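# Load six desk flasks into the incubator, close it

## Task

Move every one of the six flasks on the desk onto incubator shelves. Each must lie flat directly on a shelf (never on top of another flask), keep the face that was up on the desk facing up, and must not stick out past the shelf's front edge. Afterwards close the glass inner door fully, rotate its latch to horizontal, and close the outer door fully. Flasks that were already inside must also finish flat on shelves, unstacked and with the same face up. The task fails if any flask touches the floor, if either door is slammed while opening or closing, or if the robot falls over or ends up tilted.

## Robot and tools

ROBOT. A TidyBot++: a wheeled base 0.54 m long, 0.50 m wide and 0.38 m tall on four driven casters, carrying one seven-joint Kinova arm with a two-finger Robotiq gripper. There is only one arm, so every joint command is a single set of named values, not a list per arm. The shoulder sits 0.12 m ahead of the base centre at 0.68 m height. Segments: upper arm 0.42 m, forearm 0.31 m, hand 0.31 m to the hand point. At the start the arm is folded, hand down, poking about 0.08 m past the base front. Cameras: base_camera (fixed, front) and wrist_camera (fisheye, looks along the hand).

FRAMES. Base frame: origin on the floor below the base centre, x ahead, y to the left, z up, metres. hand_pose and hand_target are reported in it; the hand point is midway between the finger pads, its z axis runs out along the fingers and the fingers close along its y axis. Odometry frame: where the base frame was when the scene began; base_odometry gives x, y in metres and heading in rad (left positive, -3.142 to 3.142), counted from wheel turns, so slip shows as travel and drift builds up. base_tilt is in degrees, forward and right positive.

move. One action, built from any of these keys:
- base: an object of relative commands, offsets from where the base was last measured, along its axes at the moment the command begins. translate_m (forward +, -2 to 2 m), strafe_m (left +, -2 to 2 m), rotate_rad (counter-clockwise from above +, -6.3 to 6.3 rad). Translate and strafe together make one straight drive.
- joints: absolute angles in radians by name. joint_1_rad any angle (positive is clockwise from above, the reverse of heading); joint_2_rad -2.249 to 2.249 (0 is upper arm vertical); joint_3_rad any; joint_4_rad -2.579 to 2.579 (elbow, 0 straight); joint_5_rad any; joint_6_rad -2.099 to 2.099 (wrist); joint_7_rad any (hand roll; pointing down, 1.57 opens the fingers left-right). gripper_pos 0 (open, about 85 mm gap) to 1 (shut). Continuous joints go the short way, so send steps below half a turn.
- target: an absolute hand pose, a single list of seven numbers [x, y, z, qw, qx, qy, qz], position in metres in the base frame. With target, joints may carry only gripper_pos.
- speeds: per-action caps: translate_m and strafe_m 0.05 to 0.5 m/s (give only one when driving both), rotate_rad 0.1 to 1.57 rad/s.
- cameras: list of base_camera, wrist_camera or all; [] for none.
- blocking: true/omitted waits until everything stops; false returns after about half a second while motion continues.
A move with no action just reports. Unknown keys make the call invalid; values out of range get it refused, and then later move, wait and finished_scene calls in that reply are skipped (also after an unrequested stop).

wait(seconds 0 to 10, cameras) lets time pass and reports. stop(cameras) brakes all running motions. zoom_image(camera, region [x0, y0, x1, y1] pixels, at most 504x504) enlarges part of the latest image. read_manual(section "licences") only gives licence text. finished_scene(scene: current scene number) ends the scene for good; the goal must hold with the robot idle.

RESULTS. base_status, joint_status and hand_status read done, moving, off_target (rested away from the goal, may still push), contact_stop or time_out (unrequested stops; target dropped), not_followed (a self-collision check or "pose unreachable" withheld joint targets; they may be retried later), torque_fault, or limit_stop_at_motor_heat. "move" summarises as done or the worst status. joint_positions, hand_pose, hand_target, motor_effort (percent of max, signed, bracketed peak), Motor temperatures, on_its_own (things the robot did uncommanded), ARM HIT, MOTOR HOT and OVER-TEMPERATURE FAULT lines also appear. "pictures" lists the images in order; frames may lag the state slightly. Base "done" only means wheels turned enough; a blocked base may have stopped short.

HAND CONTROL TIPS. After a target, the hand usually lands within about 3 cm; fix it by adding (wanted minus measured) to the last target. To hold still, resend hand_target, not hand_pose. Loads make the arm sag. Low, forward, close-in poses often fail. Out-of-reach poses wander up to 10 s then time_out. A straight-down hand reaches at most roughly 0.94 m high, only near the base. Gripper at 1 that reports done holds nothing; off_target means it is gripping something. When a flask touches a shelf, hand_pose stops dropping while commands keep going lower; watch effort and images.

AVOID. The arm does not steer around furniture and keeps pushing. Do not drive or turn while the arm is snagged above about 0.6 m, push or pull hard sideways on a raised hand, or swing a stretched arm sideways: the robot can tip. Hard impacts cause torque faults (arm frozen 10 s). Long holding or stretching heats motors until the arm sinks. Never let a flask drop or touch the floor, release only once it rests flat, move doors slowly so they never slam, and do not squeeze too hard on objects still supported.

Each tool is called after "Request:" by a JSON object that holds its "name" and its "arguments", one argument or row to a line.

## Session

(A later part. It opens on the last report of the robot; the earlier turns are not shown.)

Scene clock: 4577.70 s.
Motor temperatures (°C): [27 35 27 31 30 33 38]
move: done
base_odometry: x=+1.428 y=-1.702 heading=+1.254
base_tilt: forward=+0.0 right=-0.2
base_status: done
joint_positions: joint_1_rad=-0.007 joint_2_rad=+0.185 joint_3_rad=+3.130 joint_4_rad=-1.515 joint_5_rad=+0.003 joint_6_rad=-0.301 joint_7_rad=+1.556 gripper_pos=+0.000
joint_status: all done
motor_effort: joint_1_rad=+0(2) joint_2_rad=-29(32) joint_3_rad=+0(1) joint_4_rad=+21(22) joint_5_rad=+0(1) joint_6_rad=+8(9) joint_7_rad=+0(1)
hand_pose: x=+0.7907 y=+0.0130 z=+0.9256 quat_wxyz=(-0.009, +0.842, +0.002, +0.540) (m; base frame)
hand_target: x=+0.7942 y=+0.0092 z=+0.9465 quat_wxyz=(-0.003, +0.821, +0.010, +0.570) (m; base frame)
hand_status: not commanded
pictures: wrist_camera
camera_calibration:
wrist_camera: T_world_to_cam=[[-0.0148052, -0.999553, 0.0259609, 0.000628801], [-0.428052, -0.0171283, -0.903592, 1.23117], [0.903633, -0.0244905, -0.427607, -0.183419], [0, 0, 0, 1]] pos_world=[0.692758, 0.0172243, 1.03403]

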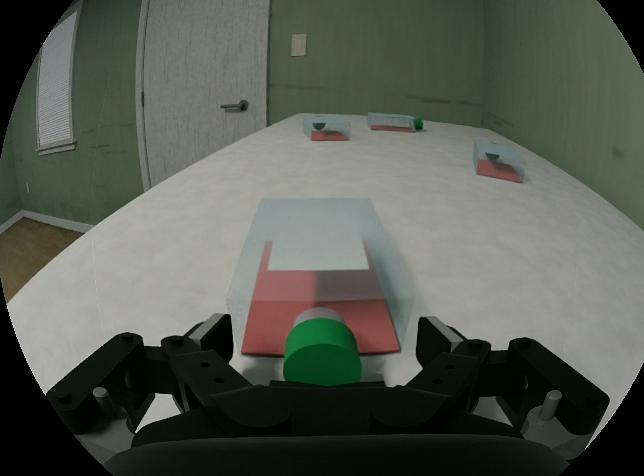

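Request:
{"name": "move", "arguments": {
  "joints": {"gripper_pos": 0.8},
  "cameras": ["wrist_camera"]
}}

Request:
{"name": "zoom_image", "arguments": {
  "camera": "wrist_camera",
  "region": [200, 180, 450, 420]
}}

Scene clock: 4584.33 s.
Motor temperatures (°C): [27 35 27 31 30 33 38]
move: off_target
base_odometry: x=+1.428 y=-1.702 heading=+1.254
base_tilt: forward=+0.1 right=-0.2
base_status: not commanded
joint_positions: joint_1_rad=-0.007 joint_2_rad=+0.185 joint_3_rad=+3.130 joint_4_rad=-1.515 joint_5_rad=+0.003 joint_6_rad=-0.300 joint_7_rad=+1.556 gripper_pos=+0.686
joint_status: gripper_pos off_target (ended at +0.686, target +0.800)
motor_effort: joint_1_rad=-1(1) joint_2_rad=-29(30) joint_3_rad=+0(0) joint_4_rad=+21(21) joint_5_rad=+0(1) joint_6_rad=+9(9) joint_7_rad=+0(1)
hand_pose: x=+0.7908 y=+0.0130 z=+0.9258 quat_wxyz=(-0.009, +0.841, +0.002, +0.540) (m; base frame)
hand_target: x=+0.7942 y=+0.0092 z=+0.9465 quat_wxyz=(-0.003, +0.821, +0.010, +0.570) (m; base frame)
hand_status: not commanded
pictures: wrist_camera
camera_calibration:
wrist_camera: T_world_to_cam=[[-0.0147804, -0.999552, 0.0260412, 0.000523597], [-0.427448, -0.0172279, -0.903876, 1.23123], [0.903919, -0.0244909, -0.427001, -0.184156], [0, 0, 0, 1]] pos_world=[0.692756, 0.0172247, 1.03423]

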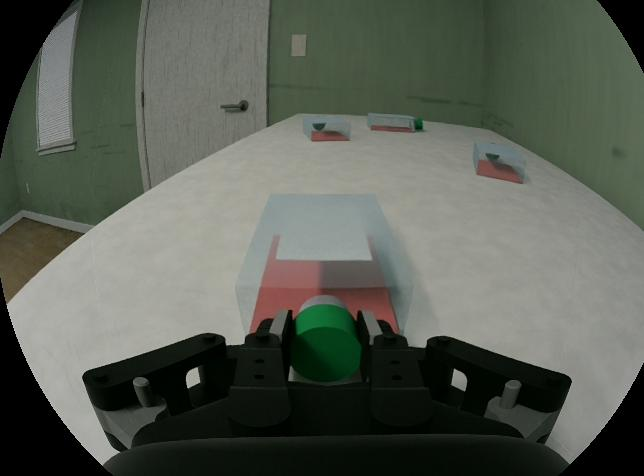

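Scaled by 2.016.

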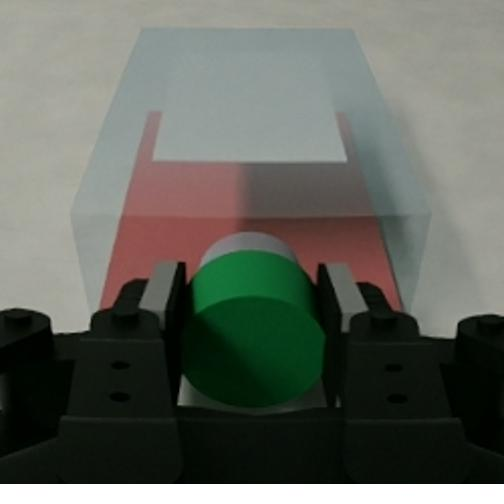

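Request:
{"name": "move", "arguments": {
  "joints": {"joint_2_rad": 0.05},
  "cameras": ["wrist_camera"]
}}

Scene clock: 4630.80 s.
Motor temperatures (°C): [27 35 27 31 30 33 38]
move: done
base_odometry: x=+1.428 y=-1.702 heading=+1.254
base_tilt: forward=+0.0 right=-0.2
base_status: not commanded
joint_positions: joint_1_rad=-0.007 joint_2_rad=+0.066 joint_3_rad=+3.130 joint_4_rad=-1.524 joint_5_rad=+0.003 joint_6_rad=-0.300 joint_7_rad=+1.556 gripper_pos=+0.686
joint_status: all done
motor_effort: joint_1_rad=+0(1) joint_2_rad=-26(34) joint_3_rad=+0(0) joint_4_rad=+22(23) joint_5_rad=+0(1) joint_6_rad=+10(10) joint_7_rad=+0(1)
hand_pose: x=+0.7565 y=+0.0128 z=+0.9981 quat_wxyz=(-0.009, +0.810, +0.003, +0.586) (m; base frame)
hand_target: x=+0.7569 y=+0.0092 z=+1.0267 quat_wxyz=(-0.002, +0.785, +0.010, +0.619) (m; base frame)
hand_status: not commanded
pictures: wrist_camera
camera_calibration:
wrist_camera: T_world_to_cam=[[-0.017455, -0.999569, 0.0235983, 0.00236808], [-0.325571, -0.0166335, -0.945371, 1.24615], [0.945356, -0.0241844, -0.32514, -0.255236], [0, 0, 0, 1]] pos_world=[0.647039, 0.0169221, 1.09503]

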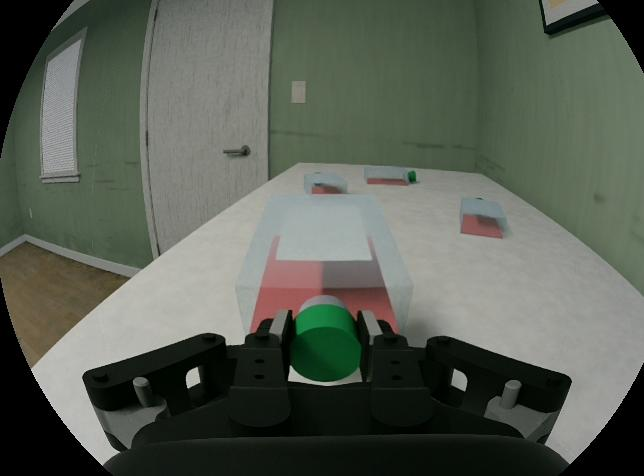

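Request:
{"name": "move", "arguments": {
  "base": {"translate_m": -0.3},
  "speeds": {"translate_m": 0.2},
  "cameras": []
}}

Request:
{"name": "move", "arguments": {
  "base": {"translate_m": 1.028, "strafe_m": 1.544, "rotate_rad": 3.034},
  "speeds": {"translate_m": 0.28, "rotate_rad": 0.5}
}}

Scene clock: 4637.90 s.
Motor temperatures (°C): [27 35 27 31 30 33 38]
move: done
base_odometry: x=+1.334 y=-1.987 heading=+1.254
base_tilt: forward=+0.1 right=-0.2
base_status: done
joint_positions: joint_1_rad=-0.007 joint_2_rad=+0.065 joint_3_rad=+3.130 joint_4_rad=-1.524 joint_5_rad=+0.003 joint_6_rad=-0.300 joint_7_rad=+1.556 gripper_pos=+0.686
joint_status: not commanded
motor_effort: joint_1_rad=+0(1) joint_2_rad=-27(30) joint_3_rad=+0(1) joint_4_rad=+22(23) joint_5_rad=-1(1) joint_6_rad=+10(10) joint_7_rad=-1(1)
hand_pose: x=+0.7561 y=+0.0127 z=+0.9989 quat_wxyz=(-0.009, +0.810, +0.002, +0.586) (m; base frame)
hand_target: x=+0.7569 y=+0.0092 z=+1.0267 quat_wxyz=(-0.002, +0.785, +0.010, +0.619) (m; base frame)
hand_status: not commanded
pictures: none
No camera images: "cameras" was empty.

Scene clock: 4645.40 s.
Motor temperatures (°C): [27 35 27 31 30 33 38]
move: done
base_odometry: x=+0.187 y=-0.530 heading=-1.994
base_tilt: forward=+0.0 right=-0.2
base_status: done
joint_positions: joint_1_rad=+0.002 joint_2_rad=+0.065 joint_3_rad=+3.134 joint_4_rad=-1.524 joint_5_rad=+0.003 joint_6_rad=-0.299 joint_7_rad=+1.556 gripper_pos=+0.686
joint_status: not commanded
motor_effort: joint_1_rad=-1(5) joint_2_rad=-26(29) joint_3_rad=+0(4) joint_4_rad=+23(23) joint_5_rad=-1(1) joint_6_rad=+10(10) joint_7_rad=+0(1)
hand_pose: x=+0.7563 y=+0.0046 z=+0.9988 quat_wxyz=(-0.005, +0.810, -0.003, +0.586) (m; base frame)
hand_target: x=+0.7569 y=+0.0092 z=+1.0267 quat_wxyz=(-0.002, +0.785, +0.010, +0.619) (m; base frame)
hand_status: not commanded
pictures: base_camera, wrist_camera
camera_calibration:
wrist_camera: T_world_to_cam=[[-0.0303562, -0.999254, 0.0238555, 0.00372771], [-0.324487, -0.0127219, -0.945805, 1.24625], [0.945403, -0.0364518, -0.323859, -0.256282], [0, 0, 0, 1]] pos_world=[0.646796, 0.0102377, 1.09562]

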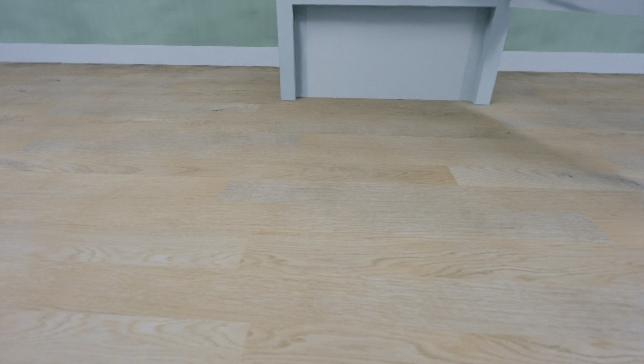

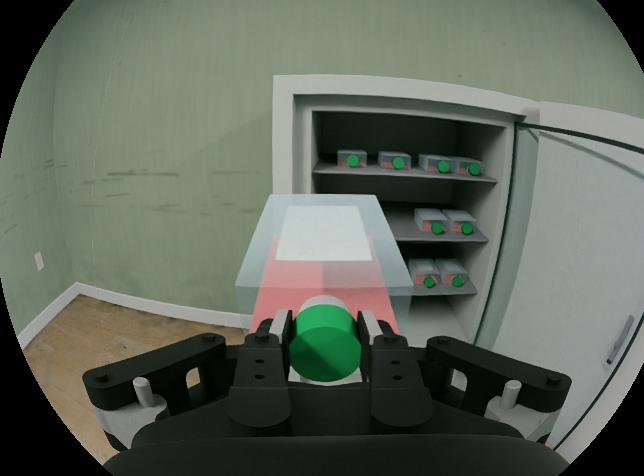

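Request:
{"name": "zoom_image", "arguments": {
  "camera": "base_camera",
  "region": [260, 60, 520, 120]
}}

Scaled by 1.938.

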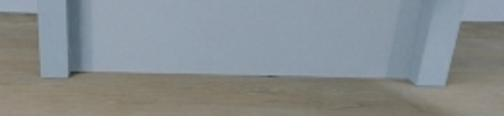

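Request:
{"name": "move", "arguments": {
  "base": {"translate_m": 0.3366, "strafe_m": -0.1736, "rotate_rad": -0.0276},
  "speeds": {"translate_m": 0.2},
  "joints": {"joint_2_rad": 0.24, "joint_4_rad": -1.775, "joint_6_rad": 0.08}
}}

Request:
{"name": "zoom_image", "arguments": {
  "camera": "base_camera",
  "region": [180, 80, 500, 170]
}}

Scene clock: 4705.77 s.
Motor temperatures (°C): [27 35 27 31 30 33 38]
move: done
base_odometry: x=-0.110 y=-0.765 heading=-2.022
base_tilt: forward=+0.0 right=-0.2
base_status: done
joint_positions: joint_1_rad=+0.001 joint_2_rad=+0.261 joint_3_rad=+3.133 joint_4_rad=-1.775 joint_5_rad=+0.003 joint_6_rad=-0.001 joint_7_rad=+1.556 gripper_pos=+0.686
joint_status: all done
motor_effort: joint_1_rad=+0(4) joint_2_rad=-31(36) joint_3_rad=+0(4) joint_4_rad=+20(24) joint_5_rad=-1(1) joint_6_rad=+9(11) joint_7_rad=+1(2)
hand_pose: x=+0.7865 y=+0.0063 z=+0.8072 quat_wxyz=(-0.006, +0.851, -0.002, +0.525) (m; base frame)
hand_target: x=+0.7936 y=+0.0058 z=+0.8446 quat_wxyz=(+0.001, +0.823, +0.007, +0.567) (m; base frame)
hand_status: not commanded
pictures: base_camera, wrist_camera
camera_calibration:
wrist_camera: T_world_to_cam=[[-0.0235388, -0.999363, 0.0268228, 0.0030738], [-0.461151, -0.0129512, -0.887227, 1.13506], [0.887009, -0.0332537, -0.460553, -0.190685], [0, 0, 0, 1]] pos_world=[0.692647, 0.0114312, 0.919153]

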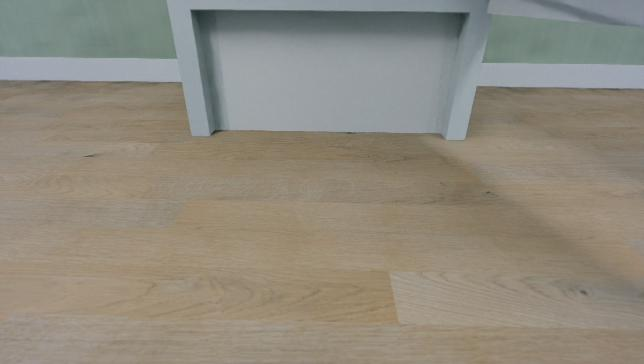

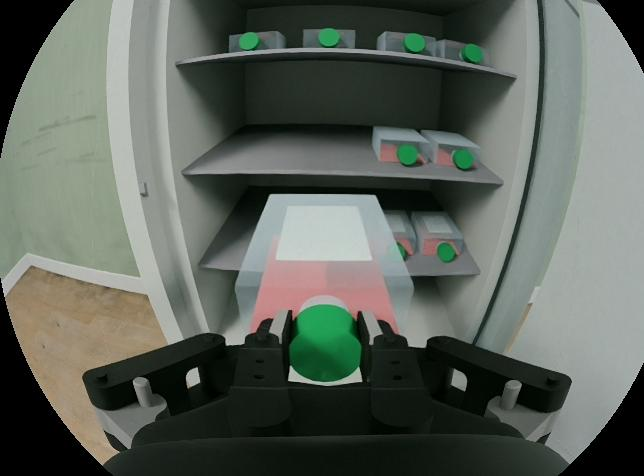

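Scaled by 1.575.

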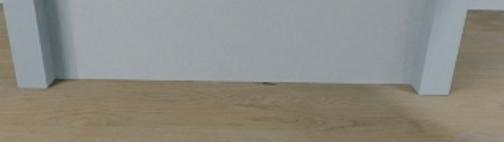

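Request:
{"name": "zoom_image", "arguments": {
  "camera": "wrist_camera",
  "region": [150, 0, 560, 300]
}}

Scaled by 1.229.

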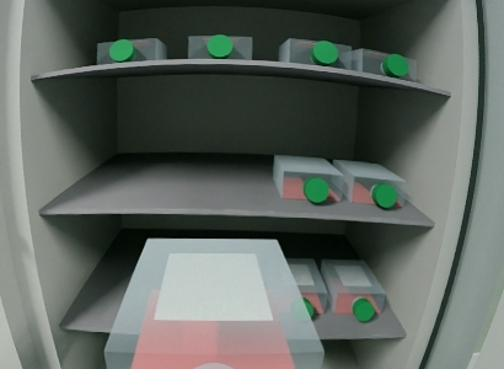

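Request:
{"name": "move", "arguments": {
  "joints": {"joint_2_rad": 0.24, "joint_4_rad": -1.75, "joint_6_rad": 0.103},
  "cameras": []
}}

Scene clock: 4799.10 s.
Motor temperatures (°C): [27 35 27 31 30 33 38]
move: done
base_odometry: x=-0.110 y=-0.765 heading=-2.022
base_tilt: forward=+0.1 right=-0.2
base_status: not commanded
joint_positions: joint_1_rad=+0.001 joint_2_rad=+0.261 joint_3_rad=+3.133 joint_4_rad=-1.766 joint_5_rad=+0.003 joint_6_rad=+0.023 joint_7_rad=+1.556 gripper_pos=+0.686
joint_status: all done
motor_effort: joint_1_rad=+0(0) joint_2_rad=-31(33) joint_3_rad=+0(0) joint_4_rad=+20(21) joint_5_rad=+0(1) joint_6_rad=+9(10) joint_7_rad=+0(1)
hand_pose: x=+0.7923 y=+0.0063 z=+0.8190 quat_wxyz=(-0.006, +0.843, -0.002, +0.539) (m; base frame)
hand_target: x=+0.8019 y=+0.0055 z=+0.8658 quat_wxyz=(+0.002, +0.810, +0.006, +0.587) (m; base frame)
hand_status: not commanded
pictures: none
No camera images: "cameras" was empty.

Request:
{"name": "move", "arguments": {
  "base": {"translate_m": 0.22},
  "speeds": {"translate_m": 0.15}
}}

Request:
{"name": "zoom_image", "arguments": {
  "camera": "wrist_camera",
  "region": [100, 50, 580, 330]
}}

Scene clock: 4806.33 s.
Motor temperatures (°C): [27 35 27 31 30 33 38]
move: done
base_odometry: x=-0.206 y=-0.963 heading=-2.022
base_tilt: forward=+0.0 right=-0.2
base_status: done
joint_positions: joint_1_rad=+0.001 joint_2_rad=+0.260 joint_3_rad=+3.133 joint_4_rad=-1.766 joint_5_rad=+0.003 joint_6_rad=+0.024 joint_7_rad=+1.556 gripper_pos=+0.686
joint_status: not commanded
motor_effort: joint_1_rad=+0(1) joint_2_rad=-32(35) joint_3_rad=+0(1) joint_4_rad=+20(21) joint_5_rad=-1(1) joint_6_rad=+9(10) joint_7_rad=+0(1)
hand_pose: x=+0.7922 y=+0.0063 z=+0.8202 quat_wxyz=(-0.006, +0.842, -0.002, +0.539) (m; base frame)
hand_target: x=+0.8019 y=+0.0055 z=+0.8658 quat_wxyz=(+0.002, +0.810, +0.006, +0.587) (m; base frame)
hand_status: not commanded
pictures: base_camera, wrist_camera
camera_calibration:
wrist_camera: T_world_to_cam=[[-0.0244636, -0.999369, 0.0257538, 0.00449002], [-0.429578, -0.0127531, -0.90294, 1.13713], [0.902698, -0.0331524, -0.428995, -0.228], [0, 0, 0, 1]] pos_world=[0.694411, 0.0114304, 0.928832]

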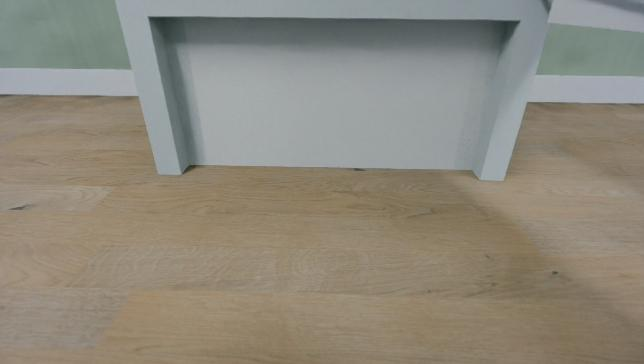

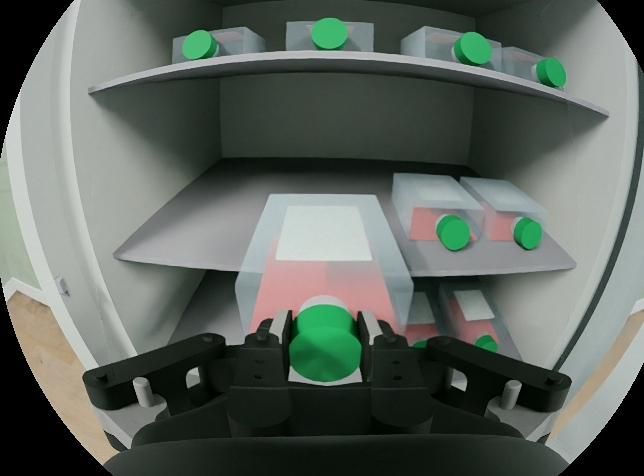

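Scaled by 1.050.

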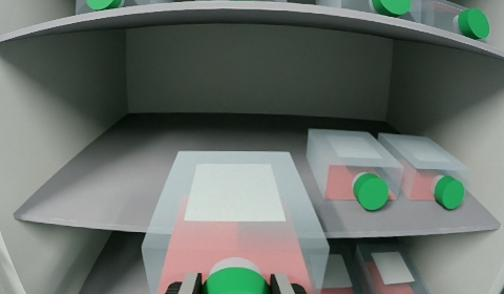

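Request:
{"name": "zoom_image", "arguments": {
  "camera": "base_camera",
  "region": [130, 130, 230, 200]
}}

Request:
{"name": "zoom_image", "arguments": {
  "camera": "base_camera",
  "region": [450, 130, 550, 200]
}}

Scaled by 5.040.

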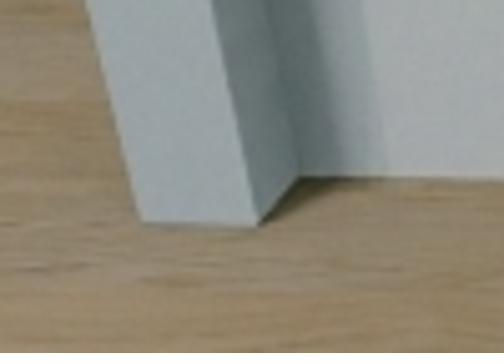

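Scaled by 5.040.

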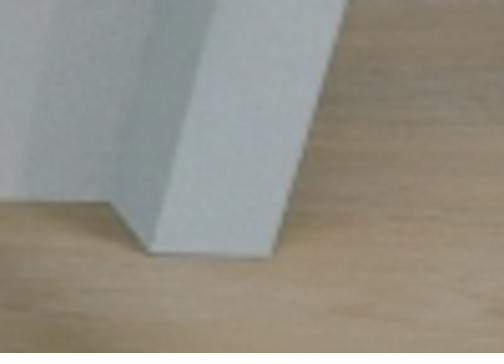

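Request:
{"name": "move", "arguments": {
  "base": {"strafe_m": 0.026, "rotate_rad": -0.03},
  "speeds": {"strafe_m": 0.08, "rotate_rad": 0.1}
}}

Request:
{"name": "zoom_image", "arguments": {
  "camera": "wrist_camera",
  "region": [80, 20, 584, 330]
}}

Scene clock: 4842.27 s.
Motor temperatures (°C): [27 35 27 31 30 33 38]
move: done
base_odometry: x=-0.183 y=-0.975 heading=-2.052
base_tilt: forward=+0.0 right=-0.2
base_status: done
joint_positions: joint_1_rad=+0.000 joint_2_rad=+0.260 joint_3_rad=+3.133 joint_4_rad=-1.766 joint_5_rad=+0.003 joint_6_rad=+0.024 joint_7_rad=+1.556 gripper_pos=+0.686
joint_status: not commanded
motor_effort: joint_1_rad=-1(4) joint_2_rad=-31(32) joint_3_rad=+0(3) joint_4_rad=+20(20) joint_5_rad=-1(1) joint_6_rad=+9(9) joint_7_rad=+0(1)
hand_pose: x=+0.7922 y=+0.0066 z=+0.8202 quat_wxyz=(-0.006, +0.842, -0.002, +0.539) (m; base frame)
hand_target: x=+0.8019 y=+0.0055 z=+0.8658 quat_wxyz=(+0.002, +0.810, +0.006, +0.587) (m; base frame)
hand_status: not commanded
pictures: base_camera, wrist_camera
camera_calibration:
wrist_camera: T_world_to_cam=[[-0.0240591, -0.999381, 0.025676, 0.00448071], [-0.429576, -0.0128567, -0.902939, 1.13713], [0.90271, -0.0327537, -0.429001, -0.228], [0, 0, 0, 1]] pos_world=[0.694409, 0.0116298, 0.928832]

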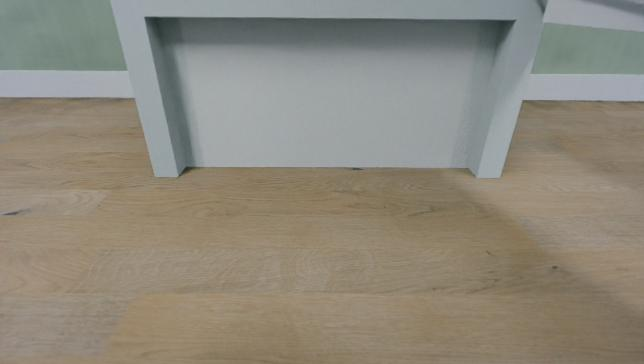

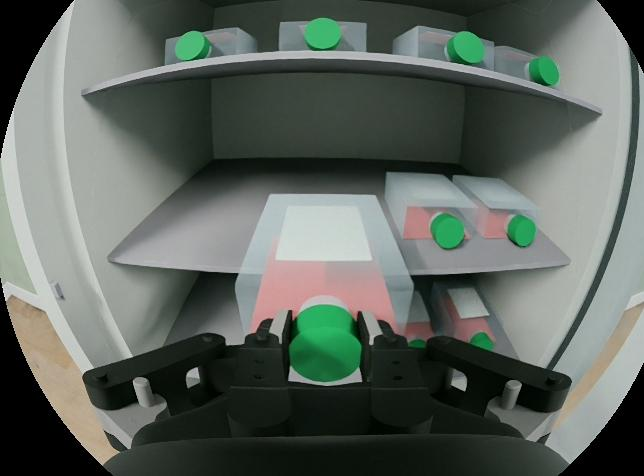

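Scaled by 1.000.

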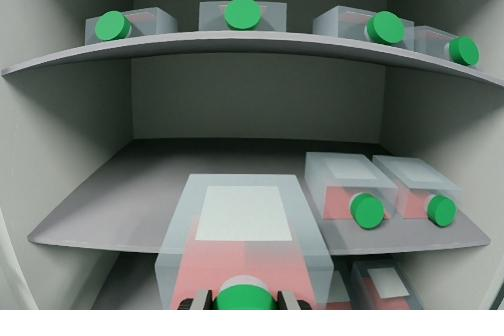

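Request:
{"name": "move", "arguments": {
  "base": {"translate_m": 0.193},
  "speeds": {"translate_m": 0.12}
}}

Request:
{"name": "zoom_image", "arguments": {
  "camera": "wrist_camera",
  "region": [80, 20, 584, 440]
}}

Scene clock: 4849.43 s.
Motor temperatures (°C): [27 35 27 31 30 33 38]
move: done
base_odometry: x=-0.272 y=-1.146 heading=-2.052
base_tilt: forward=+0.1 right=-0.2
base_status: done
joint_positions: joint_1_rad=+0.000 joint_2_rad=+0.259 joint_3_rad=+3.133 joint_4_rad=-1.766 joint_5_rad=+0.003 joint_6_rad=+0.025 joint_7_rad=+1.556 gripper_pos=+0.686
joint_status: not commanded
motor_effort: joint_1_rad=+0(1) joint_2_rad=-32(35) joint_3_rad=+0(1) joint_4_rad=+20(21) joint_5_rad=-1(1) joint_6_rad=+9(10) joint_7_rad=-1(1)
hand_pose: x=+0.7922 y=+0.0066 z=+0.8209 quat_wxyz=(-0.006, +0.842, -0.002, +0.540) (m; base frame)
hand_target: x=+0.8019 y=+0.0055 z=+0.8658 quat_wxyz=(+0.002, +0.810, +0.006, +0.587) (m; base frame)
hand_status: not commanded
pictures: base_camera, wrist_camera
camera_calibration:
wrist_camera: T_world_to_cam=[[-0.0240958, -0.999381, 0.0256363, 0.00452531], [-0.428244, -0.0128533, -0.903572, 1.13716], [0.903342, -0.0327509, -0.427669, -0.229276], [0, 0, 0, 1]] pos_world=[0.694203, 0.0116298, 0.929331]

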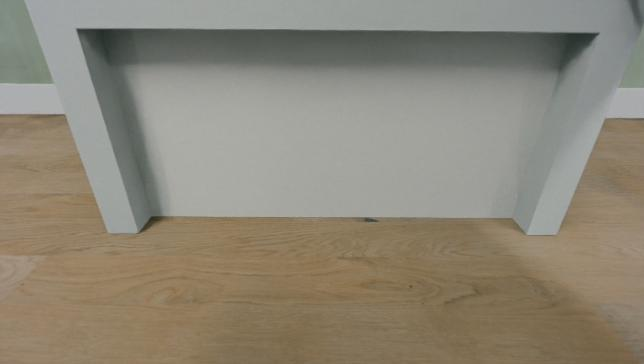

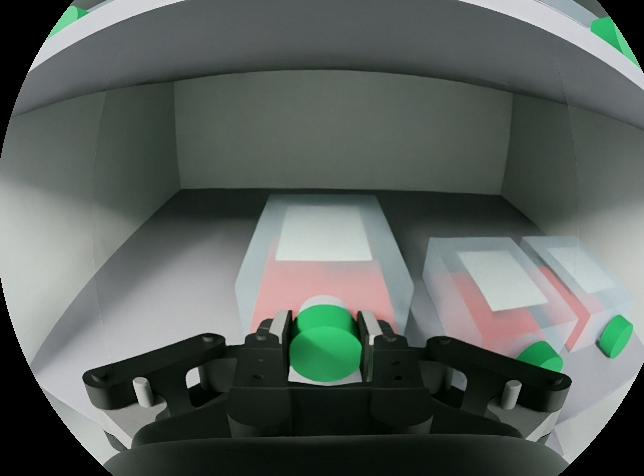

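Scaled by 1.000.

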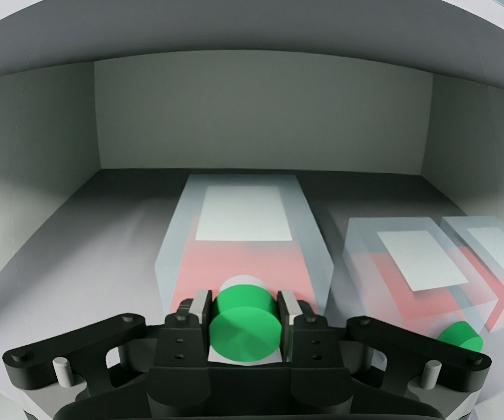

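Request:
{"name": "move", "arguments": {
  "joints": {"joint_4_rad": -1.832, "joint_6_rad": 0.153},
  "cameras": ["wrist_camera"]
}}

Request:
{"name": "move", "arguments": {
  "joints": {"joint_4_rad": -1.852, "joint_6_rad": 0.173},
  "cameras": []
}}

Scene clock: 4866.53 s.
Motor temperatures (°C): [27 35 27 31 30 33 38]
move: done
base_odometry: x=-0.272 y=-1.146 heading=-2.052
base_tilt: forward=+0.0 right=-0.2
base_status: not commanded
joint_positions: joint_1_rad=+0.000 joint_2_rad=+0.259 joint_3_rad=+3.133 joint_4_rad=-1.826 joint_5_rad=+0.003 joint_6_rad=+0.072 joint_7_rad=+1.556 gripper_pos=+0.686
joint_status: all done
motor_effort: joint_1_rad=+0(1) joint_2_rad=-31(33) joint_3_rad=+0(1) joint_4_rad=+19(21) joint_5_rad=+0(1) joint_6_rad=+9(10) joint_7_rad=+0(2)
hand_pose: x=+0.7818 y=+0.0066 z=+0.8008 quat_wxyz=(-0.006, +0.845, -0.002, +0.535) (m; base frame)
hand_target: x=+0.7872 y=+0.0049 z=+0.8333 quat_wxyz=(+0.002, +0.819, +0.006, +0.574) (m; base frame)
hand_status: not commanded
pictures: wrist_camera
camera_calibration:
wrist_camera: T_world_to_cam=[[-0.0235502, -0.999386, 0.025944, 0.00413987], [-0.439532, -0.012958, -0.898133, 1.11904], [0.897918, -0.0325544, -0.438957, -0.215277], [0, 0, 0, 1]] pos_world=[0.68525, 0.0116297, 0.91044]

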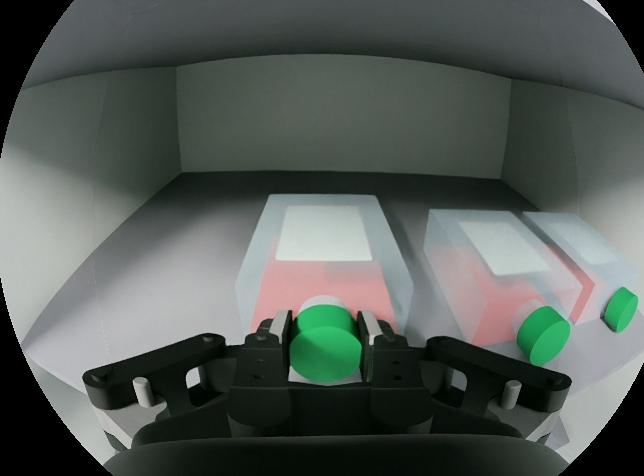

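Scene clock: 4867.13 s.
Motor temperatures (°C): [27 35 27 31 30 33 38]
move: done
base_odometry: x=-0.272 y=-1.146 heading=-2.052
base_tilt: forward=+0.0 right=-0.2
base_status: not commanded
joint_positions: joint_1_rad=+0.000 joint_2_rad=+0.259 joint_3_rad=+3.133 joint_4_rad=-1.842 joint_5_rad=+0.003 joint_6_rad=+0.094 joint_7_rad=+1.556 gripper_pos=+0.686
joint_status: all done
motor_effort: joint_1_rad=-1(1) joint_2_rad=-31(31) joint_3_rad=+0(1) joint_4_rad=+20(20) joint_5_rad=-1(1) joint_6_rad=+9(10) joint_7_rad=+0(1)
hand_pose: x=+0.7800 y=+0.0066 z=+0.7979 quat_wxyz=(-0.006, +0.843, -0.002, +0.537) (m; base frame)
hand_target: x=+0.7841 y=+0.0047 z=+0.8278 quat_wxyz=(+0.003, +0.819, +0.006, +0.574) (m; base frame)
hand_status: not commanded
pictures: none
No camera images: "cameras" was empty.

Request:
{"name": "move", "arguments": {
  "joints": {"joint_4_rad": -1.872, "joint_6_rad": 0.188},
  "cameras": []
}}

Request:
{"name": "move", "arguments": {
  "joints": {"joint_4_rad": -1.890, "joint_6_rad": 0.206},
  "cameras": ["wrist_camera"]
}}

Scene clock: 4874.87 s.
Motor temperatures (°C): [27 35 27 31 30 33 38]
move: done
base_odometry: x=-0.272 y=-1.146 heading=-2.052
base_tilt: forward=+0.1 right=-0.2
base_status: not commanded
joint_positions: joint_1_rad=+0.000 joint_2_rad=+0.259 joint_3_rad=+3.133 joint_4_rad=-1.861 joint_5_rad=+0.003 joint_6_rad=+0.110 joint_7_rad=+1.556 gripper_pos=+0.686
joint_status: all done
motor_effort: joint_1_rad=-1(1) joint_2_rad=-30(31) joint_3_rad=+0(0) joint_4_rad=+19(21) joint_5_rad=+0(1) joint_6_rad=+9(10) joint_7_rad=+0(1)
hand_pose: x=+0.7764 y=+0.0066 z=+0.7918 quat_wxyz=(-0.006, +0.844, -0.002, +0.536) (m; base frame)
hand_target: x=+0.7804 y=+0.0045 z=+0.8209 quat_wxyz=(+0.003, +0.820, +0.006, +0.572) (m; base frame)
hand_status: not commanded
pictures: none
No camera images: "cameras" was empty.

Scene clock: 4875.47 s.
Motor temperatures (°C): [27 35 27 31 30 33 38]
move: done
base_odometry: x=-0.272 y=-1.146 heading=-2.052
base_tilt: forward=+0.1 right=-0.2
base_status: not commanded
joint_positions: joint_1_rad=+0.000 joint_2_rad=+0.259 joint_3_rad=+3.133 joint_4_rad=-1.878 joint_5_rad=+0.003 joint_6_rad=+0.129 joint_7_rad=+1.556 gripper_pos=+0.686
joint_status: all done
motor_effort: joint_1_rad=+0(1) joint_2_rad=-30(31) joint_3_rad=+0(0) joint_4_rad=+19(19) joint_5_rad=+0(1) joint_6_rad=+8(10) joint_7_rad=+0(0)
hand_pose: x=+0.7741 y=+0.0066 z=+0.7882 quat_wxyz=(-0.006, +0.844, -0.002, +0.537) (m; base frame)
hand_target: x=+0.7774 y=+0.0043 z=+0.8161 quat_wxyz=(+0.003, +0.820, +0.006, +0.572) (m; base frame)
hand_status: not commanded
pictures: wrist_camera
camera_calibration:
wrist_camera: T_world_to_cam=[[-0.0235461, -0.999394, 0.0256434, 0.0045501], [-0.43482, -0.0128595, -0.900426, 1.10248], [0.90021, -0.0323518, -0.434253, -0.219331], [0, 0, 0, 1]] pos_world=[0.67693, 0.0116289, 0.897337]

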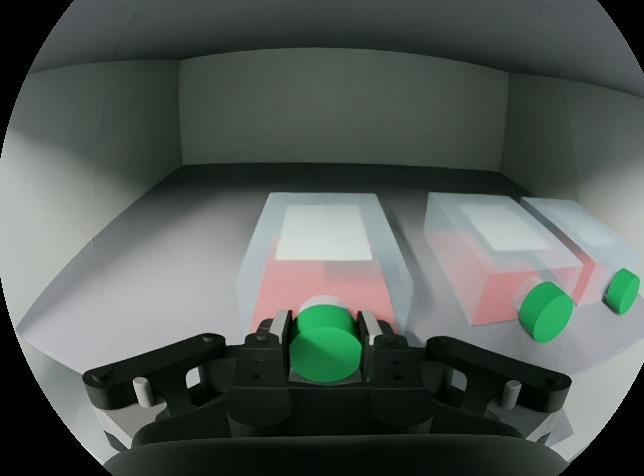

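Request:
{"name": "move", "arguments": {
  "base": {"translate_m": 0.02},
  "speeds": {"translate_m": 0.05},
  "cameras": []
}}

Request:
{"name": "move", "arguments": {
  "joints": {"joint_4_rad": -1.908, "joint_6_rad": 0.224},
  "cameras": []
}}

Request:
{"name": "move", "arguments": {
  "joints": {"joint_4_rad": -1.926, "joint_6_rad": 0.242},
  "cameras": ["wrist_camera"]
}}

Scene clock: 4887.63 s.
Motor temperatures (°C): [27 35 27 31 30 33 38]
move: done
base_odometry: x=-0.281 y=-1.164 heading=-2.052
base_tilt: forward=+0.1 right=-0.2
base_status: done
joint_positions: joint_1_rad=+0.000 joint_2_rad=+0.259 joint_3_rad=+3.133 joint_4_rad=-1.878 joint_5_rad=+0.003 joint_6_rad=+0.130 joint_7_rad=+1.556 gripper_pos=+0.686
joint_status: not commanded
motor_effort: joint_1_rad=+0(1) joint_2_rad=-29(33) joint_3_rad=+0(1) joint_4_rad=+19(20) joint_5_rad=+0(1) joint_6_rad=+9(9) joint_7_rad=+0(1)
hand_pose: x=+0.7740 y=+0.0066 z=+0.7884 quat_wxyz=(-0.006, +0.843, -0.002, +0.537) (m; base frame)
hand_target: x=+0.7774 y=+0.0043 z=+0.8161 quat_wxyz=(+0.003, +0.820, +0.006, +0.572) (m; base frame)
hand_status: not commanded
pictures: none
No camera images: "cameras" was empty.

Scene clock: 4888.20 s.
Motor temperatures (°C): [27 35 27 31 30 33 38]
move: done
base_odometry: x=-0.281 y=-1.164 heading=-2.052
base_tilt: forward=+0.0 right=-0.2
base_status: not commanded
joint_positions: joint_1_rad=+0.000 joint_2_rad=+0.259 joint_3_rad=+3.133 joint_4_rad=-1.892 joint_5_rad=+0.003 joint_6_rad=+0.152 joint_7_rad=+1.556 gripper_pos=+0.686
joint_status: all done
motor_effort: joint_1_rad=+0(1) joint_2_rad=-30(31) joint_3_rad=+0(0) joint_4_rad=+18(19) joint_5_rad=+0(1) joint_6_rad=+9(9) joint_7_rad=+0(1)
hand_pose: x=+0.7728 y=+0.0067 z=+0.7874 quat_wxyz=(-0.006, +0.841, -0.002, +0.541) (m; base frame)
hand_target: x=+0.7744 y=+0.0041 z=+0.8113 quat_wxyz=(+0.004, +0.820, +0.006, +0.572) (m; base frame)
hand_status: not commanded
pictures: none
No camera images: "cameras" was empty.

Scene clock: 4888.77 s.
Motor temperatures (°C): [27 35 27 31 30 33 38]
move: done
base_odometry: x=-0.281 y=-1.164 heading=-2.052
base_tilt: forward=+0.0 right=-0.2
base_status: not commanded
joint_positions: joint_1_rad=+0.000 joint_2_rad=+0.259 joint_3_rad=+3.133 joint_4_rad=-1.904 joint_5_rad=+0.003 joint_6_rad=+0.175 joint_7_rad=+1.556 gripper_pos=+0.686
joint_status: all done
motor_effort: joint_1_rad=-1(1) joint_2_rad=-29(30) joint_3_rad=+0(0) joint_4_rad=+18(19) joint_5_rad=-1(1) joint_6_rad=+8(10) joint_7_rad=+0(1)
hand_pose: x=+0.7719 y=+0.0067 z=+0.7871 quat_wxyz=(-0.007, +0.838, -0.002, +0.545) (m; base frame)
hand_target: x=+0.7713 y=+0.0039 z=+0.8066 quat_wxyz=(+0.004, +0.820, +0.005, +0.572) (m; base frame)
hand_status: not commanded
pictures: wrist_camera
camera_calibration:
wrist_camera: T_world_to_cam=[[-0.0239999, -0.999398, 0.025037, 0.0053738], [-0.416875, -0.0127582, -0.908874, 1.09339], [0.908647, -0.0322502, -0.416318, -0.238506], [0, 0, 0, 1]] pos_world=[0.672653, 0.0116283, 0.894324]

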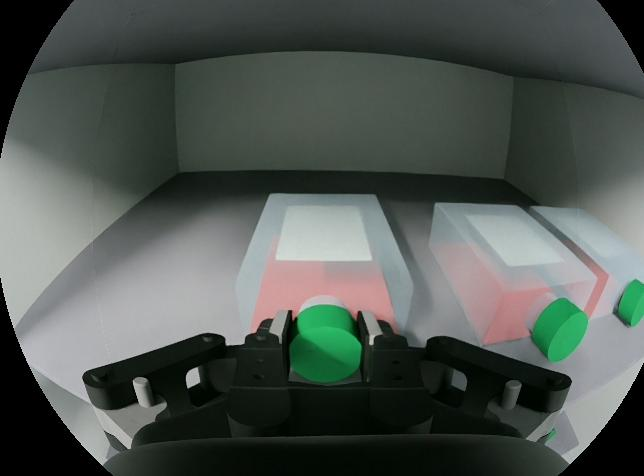

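Request:
{"name": "move", "arguments": {
  "joints": {"joint_4_rad": -1.916, "joint_6_rad": 0.236},
  "cameras": []
}}

Request:
{"name": "move", "arguments": {
  "joints": {"gripper_pos": 0.0},
  "cameras": ["wrist_camera"]
}}

Scene clock: 4898.37 s.
Motor temperatures (°C): [27 35 27 31 30 33 38]
move: done
base_odometry: x=-0.281 y=-1.164 heading=-2.052
base_tilt: forward=+0.0 right=-0.2
base_status: not commanded
joint_positions: joint_1_rad=+0.000 joint_2_rad=+0.259 joint_3_rad=+3.133 joint_4_rad=-1.904 joint_5_rad=+0.003 joint_6_rad=+0.175 joint_7_rad=+1.556 gripper_pos=+0.686
joint_status: all done
motor_effort: joint_1_rad=+0(1) joint_2_rad=-28(29) joint_3_rad=+0(0) joint_4_rad=+18(18) joint_5_rad=+0(1) joint_6_rad=+8(8) joint_7_rad=+0(1)
hand_pose: x=+0.7719 y=+0.0067 z=+0.7871 quat_wxyz=(-0.007, +0.838, -0.002, +0.545) (m; base frame)
hand_target: x=+0.7734 y=+0.0039 z=+0.8104 quat_wxyz=(+0.004, +0.819, +0.005, +0.573) (m; base frame)
hand_status: not commanded
pictures: none
No camera images: "cameras" was empty.

Scene clock: 4899.37 s.
Motor temperatures (°C): [27 35 27 31 30 33 38]
move: done
base_odometry: x=-0.281 y=-1.164 heading=-2.052
base_tilt: forward=+0.0 right=-0.2
base_status: not commanded
joint_positions: joint_1_rad=+0.000 joint_2_rad=+0.259 joint_3_rad=+3.133 joint_4_rad=-1.904 joint_5_rad=+0.003 joint_6_rad=+0.175 joint_7_rad=+1.556 gripper_pos=+0.000
joint_status: all done
motor_effort: joint_1_rad=+0(1) joint_2_rad=-29(30) joint_3_rad=+0(0) joint_4_rad=+18(18) joint_5_rad=-1(1) joint_6_rad=+8(9) joint_7_rad=+0(1)
hand_pose: x=+0.7719 y=+0.0067 z=+0.7871 quat_wxyz=(-0.007, +0.838, -0.002, +0.545) (m; base frame)
hand_target: x=+0.7734 y=+0.0039 z=+0.8104 quat_wxyz=(+0.004, +0.819, +0.005, +0.573) (m; base frame)
hand_status: not commanded
pictures: wrist_camera
camera_calibration:
wrist_camera: T_world_to_cam=[[-0.0239999, -0.999398, 0.025037, 0.0053738], [-0.416875, -0.0127582, -0.908874, 1.09339], [0.908647, -0.0322502, -0.416318, -0.238506], [0, 0, 0, 1]] pos_world=[0.672653, 0.0116283, 0.894324]

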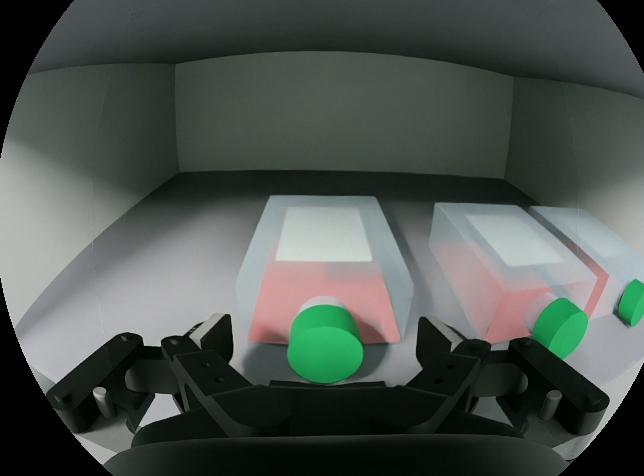

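Request:
{"name": "move", "arguments": {
  "base": {"translate_m": -0.25},
  "speeds": {"translate_m": 0.12}
}}

Request:
{"name": "zoom_image", "arguments": {
  "camera": "wrist_camera",
  "region": [80, 20, 584, 380]
}}

Scene clock: 4907.37 s.
Motor temperatures (°C): [27 35 27 31 30 33 38]
move: done
base_odometry: x=-0.166 y=-0.942 heading=-2.051
base_tilt: forward=+0.1 right=-0.2
base_status: done
joint_positions: joint_1_rad=+0.000 joint_2_rad=+0.256 joint_3_rad=+3.133 joint_4_rad=-1.905 joint_5_rad=+0.003 joint_6_rad=+0.175 joint_7_rad=+1.556 gripper_pos=+0.000
joint_status: not commanded
motor_effort: joint_1_rad=-1(1) joint_2_rad=-29(32) joint_3_rad=+0(1) joint_4_rad=+18(19) joint_5_rad=+0(1) joint_6_rad=+8(9) joint_7_rad=+0(1)
hand_pose: x=+0.7715 y=+0.0067 z=+0.7887 quat_wxyz=(-0.007, +0.837, -0.002, +0.546) (m; base frame)
hand_target: x=+0.7734 y=+0.0039 z=+0.8104 quat_wxyz=(+0.004, +0.819, +0.005, +0.573) (m; base frame)
hand_status: not commanded
pictures: base_camera, wrist_camera
camera_calibration:
wrist_camera: T_world_to_cam=[[-0.0240622, -0.999398, 0.0249795, 0.00541512], [-0.414594, -0.0127609, -0.909917, 1.09376], [0.909688, -0.032251, -0.414037, -0.240023], [0, 0, 0, 1]] pos_world=[0.671944, 0.0116283, 0.895722]

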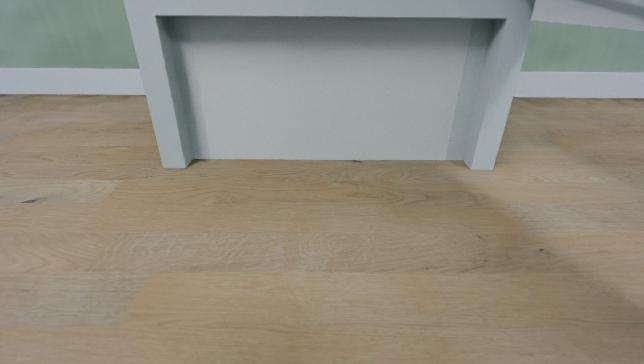

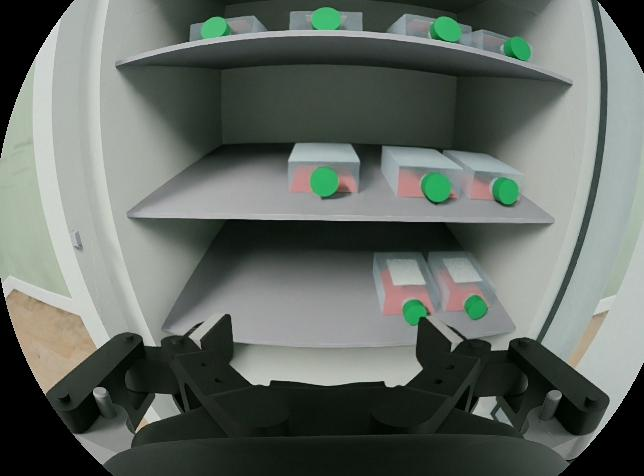

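Scaled by 1.000.

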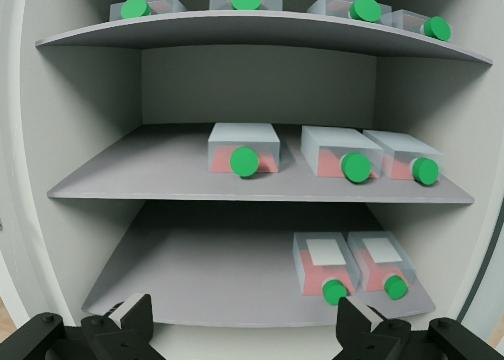

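Request:
{"name": "move", "arguments": {
  "base": {"translate_m": -1.5485, "strafe_m": 0.4695, "rotate_rad": 1.608},
  "speeds": {"translate_m": 0.35, "rotate_rad": 0.5},
  "joints": {"joint_1_rad": 0.0, "joint_2_rad": 0.19, "joint_4_rad": -0.93, "joint_6_rad": -1.2, "gripper_pos": 0.97}
}}

Scene clock: 4990.80 s.
Motor temperatures (°C): [27 35 27 31 30 33 38]
move: done
base_odometry: x=+0.966 y=+0.215 heading=-0.442
base_tilt: forward=+0.1 right=-0.2
base_status: done
joint_positions: joint_1_rad=+0.000 joint_2_rad=+0.216 joint_3_rad=+3.135 joint_4_rad=-0.951 joint_5_rad=+0.003 joint_6_rad=-1.121 joint_7_rad=+1.556 gripper_pos=+0.970
joint_status: all done
motor_effort: joint_1_rad=-1(5) joint_2_rad=-28(34) joint_3_rad=+0(4) joint_4_rad=+19(21) joint_5_rad=+0(1) joint_6_rad=+7(9) joint_7_rad=+0(1)
hand_pose: x=+0.7328 y=+0.0041 z=+1.0115 quat_wxyz=(-0.003, +0.910, -0.004, +0.414) (m; base frame)
hand_target: x=+0.7091 y=+0.0162 z=+1.0202 quat_wxyz=(-0.011, +0.916, +0.026, +0.400) (m; base frame)
hand_status: not commanded
pictures: base_camera, wrist_camera
camera_calibration:
wrist_camera: T_world_to_cam=[[-0.0198078, -0.999189, 0.0350683, -0.0168953], [-0.667268, -0.0129089, -0.744706, 1.29849], [0.744554, -0.038151, -0.666471, 0.263734], [0, 0, 0, 1]] pos_world=[0.669739, 0.00994215, 1.14335]

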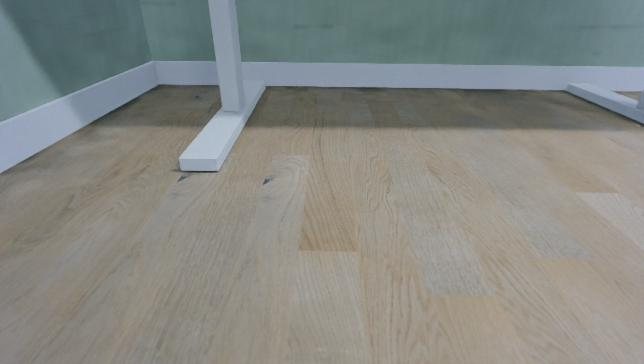

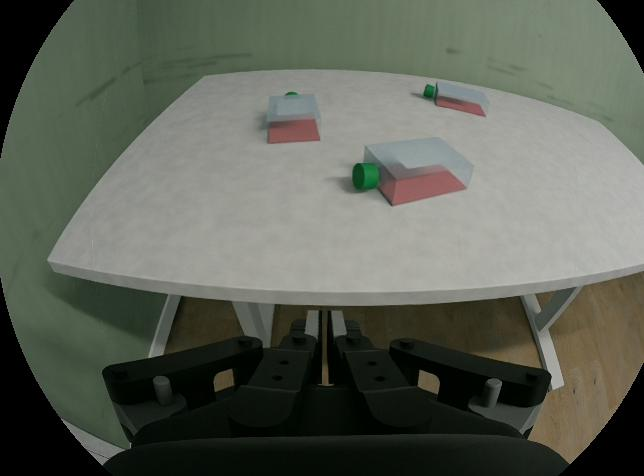

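Request:
{"name": "zoom_image", "arguments": {
  "camera": "wrist_camera",
  "region": [230, 70, 510, 230]
}}

Request:
{"name": "zoom_image", "arguments": {
  "camera": "base_camera",
  "region": [120, 50, 320, 190]
}}

Scaled by 1.800.

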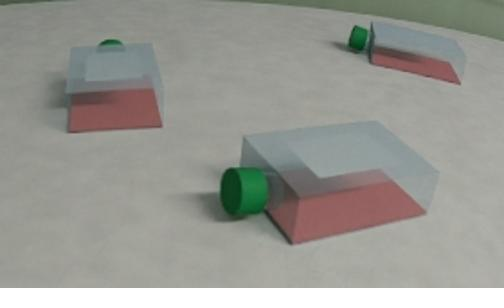

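Scaled by 2.520.

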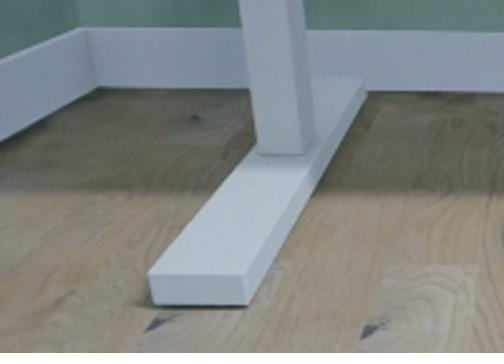

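Request:
{"name": "move", "arguments": {
  "base": {"translate_m": 0.315, "strafe_m": -0.039},
  "speeds": {"translate_m": 0.2},
  "joints": {"joint_2_rad": 0.2, "joint_4_rad": -0.96, "joint_6_rad": -1.19},
  "cameras": ["wrist_camera"]
}}

Scene clock: 5035.20 s.
Motor temperatures (°C): [27 35 27 31 30 33 38]
move: done
base_odometry: x=+1.234 y=+0.045 heading=-0.442
base_tilt: forward=+0.1 right=-0.2
base_status: done
joint_positions: joint_1_rad=+0.000 joint_2_rad=+0.214 joint_3_rad=+3.135 joint_4_rad=-0.955 joint_5_rad=+0.003 joint_6_rad=-1.122 joint_7_rad=+1.556 gripper_pos=+0.970
joint_status: all done
motor_effort: joint_1_rad=+0(1) joint_2_rad=-28(32) joint_3_rad=+0(1) joint_4_rad=+19(20) joint_5_rad=+0(1) joint_6_rad=+7(8) joint_7_rad=+0(1)
hand_pose: x=+0.7317 y=+0.0041 z=+1.0103 quat_wxyz=(-0.003, +0.911, -0.004, +0.412) (m; base frame)
hand_target: x=+0.7120 y=+0.0162 z=+1.0012 quat_wxyz=(-0.011, +0.922, +0.026, +0.386) (m; base frame)
hand_status: not commanded
pictures: wrist_camera
camera_calibration:
wrist_camera: T_world_to_cam=[[-0.0196334, -0.999187, 0.0352063, -0.0171498], [-0.669587, -0.0130092, -0.742619, 1.29638], [0.742474, -0.0381538, -0.668788, 0.267691], [0, 0, 0, 1]] pos_world=[0.668951, 0.00994247, 1.14235]

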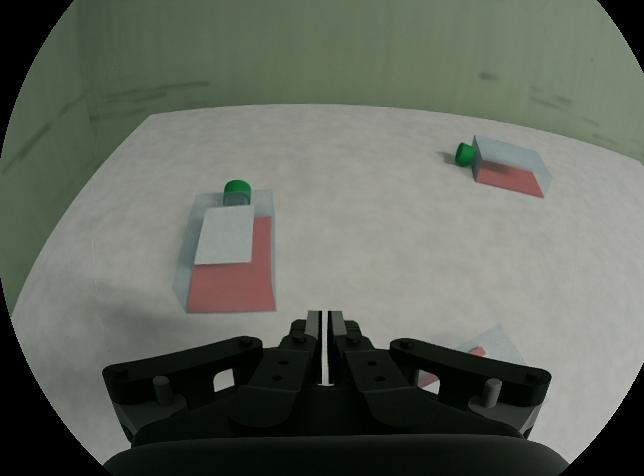

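Request:
{"name": "move", "arguments": {
  "joints": {"joint_2_rad": 0.205, "joint_4_rad": -1.06, "joint_6_rad": -1.075},
  "cameras": ["wrist_camera"]
}}

Request:
{"name": "zoom_image", "arguments": {
  "camera": "wrist_camera",
  "region": [220, 220, 560, 440]
}}

Scene clock: 5048.17 s.
Motor temperatures (°C): [27 35 27 31 30 33 38]
move: done
base_odometry: x=+1.234 y=+0.045 heading=-0.442
base_tilt: forward=+0.0 right=-0.2
base_status: not commanded
joint_positions: joint_1_rad=+0.000 joint_2_rad=+0.215 joint_3_rad=+3.135 joint_4_rad=-1.048 joint_5_rad=+0.003 joint_6_rad=-1.117 joint_7_rad=+1.556 gripper_pos=+0.970
joint_status: all done
motor_effort: joint_1_rad=+0(1) joint_2_rad=-29(31) joint_3_rad=+0(0) joint_4_rad=+19(20) joint_5_rad=-1(1) joint_6_rad=+6(7) joint_7_rad=+0(1)
hand_pose: x=+0.7232 y=+0.0041 z=+0.9627 quat_wxyz=(-0.003, +0.928, -0.004, +0.372) (m; base frame)
hand_target: x=+0.7278 y=+0.0158 z=+0.9721 quat_wxyz=(-0.011, +0.920, +0.024, +0.390) (m; base frame)
hand_status: not commanded
pictures: wrist_camera
camera_calibration:
wrist_camera: T_world_to_cam=[[-0.0162841, -0.999169, 0.0373682, -0.0202079], [-0.732705, -0.0135056, -0.680412, 1.24104], [0.680351, -0.0384597, -0.731876, 0.347761], [0, 0, 0, 1]] pos_world=[0.67239, 0.00994473, 1.09969]

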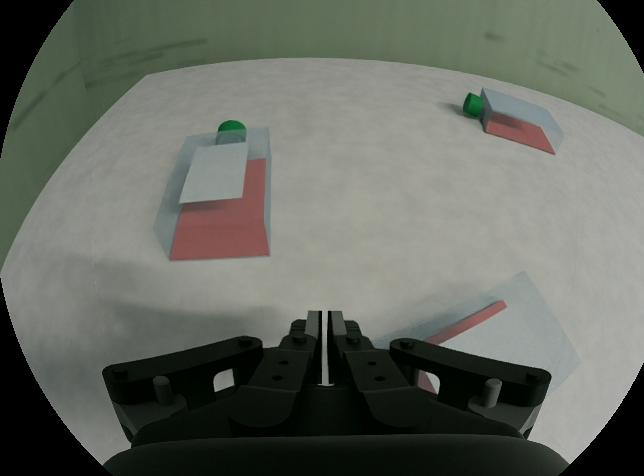

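Scaled by 1.482.

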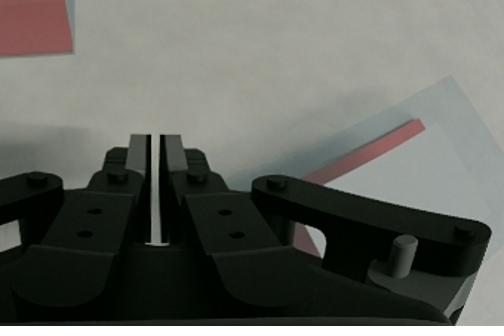

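Request:
{"name": "move", "arguments": {
  "base": {"translate_m": 0.007, "strafe_m": -0.004},
  "speeds": {"translate_m": 0.05},
  "joints": {"joint_2_rad": 0.208, "joint_4_rad": -1.10, "joint_6_rad": -1.05},
  "cameras": ["wrist_camera"]
}}

Scene clock: 5085.10 s.
Motor temperatures (°C): [27 35 27 31 30 33 38]
move: done
base_odometry: x=+1.239 y=+0.038 heading=-0.442
base_tilt: forward=+0.0 right=-0.2
base_status: done
joint_positions: joint_1_rad=+0.000 joint_2_rad=+0.218 joint_3_rad=+3.135 joint_4_rad=-1.087 joint_5_rad=+0.003 joint_6_rad=-1.109 joint_7_rad=+1.556 gripper_pos=+0.970
joint_status: all done
motor_effort: joint_1_rad=+0(2) joint_2_rad=-28(31) joint_3_rad=+0(2) joint_4_rad=+20(21) joint_5_rad=+0(1) joint_6_rad=+6(7) joint_7_rad=+0(1)
hand_pose: x=+0.7202 y=+0.0041 z=+0.9430 quat_wxyz=(-0.003, +0.934, -0.004, +0.356) (m; base frame)
hand_target: x=+0.7289 y=+0.0157 z=+0.9549 quat_wxyz=(-0.011, +0.924, +0.023, +0.382) (m; base frame)
hand_status: not commanded
pictures: wrist_camera
camera_calibration:
wrist_camera: T_world_to_cam=[[-0.0150731, -0.99916, 0.0381118, -0.0210276], [-0.755184, -0.0136059, -0.655372, 1.21804], [0.65534, -0.0386598, -0.754344, 0.374625], [0, 0, 0, 1]] pos_world=[0.674017, 0.0100455, 1.08166]

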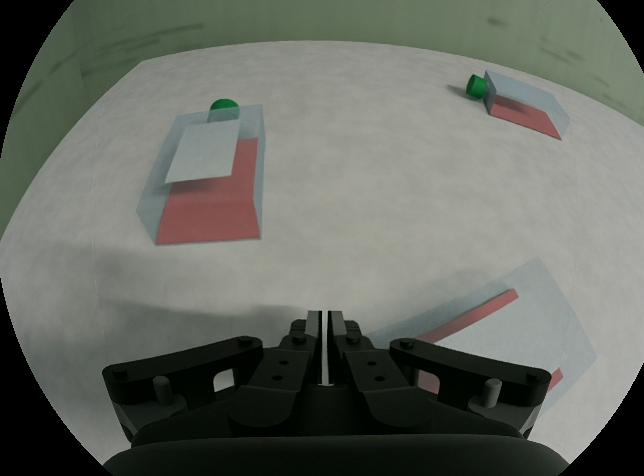

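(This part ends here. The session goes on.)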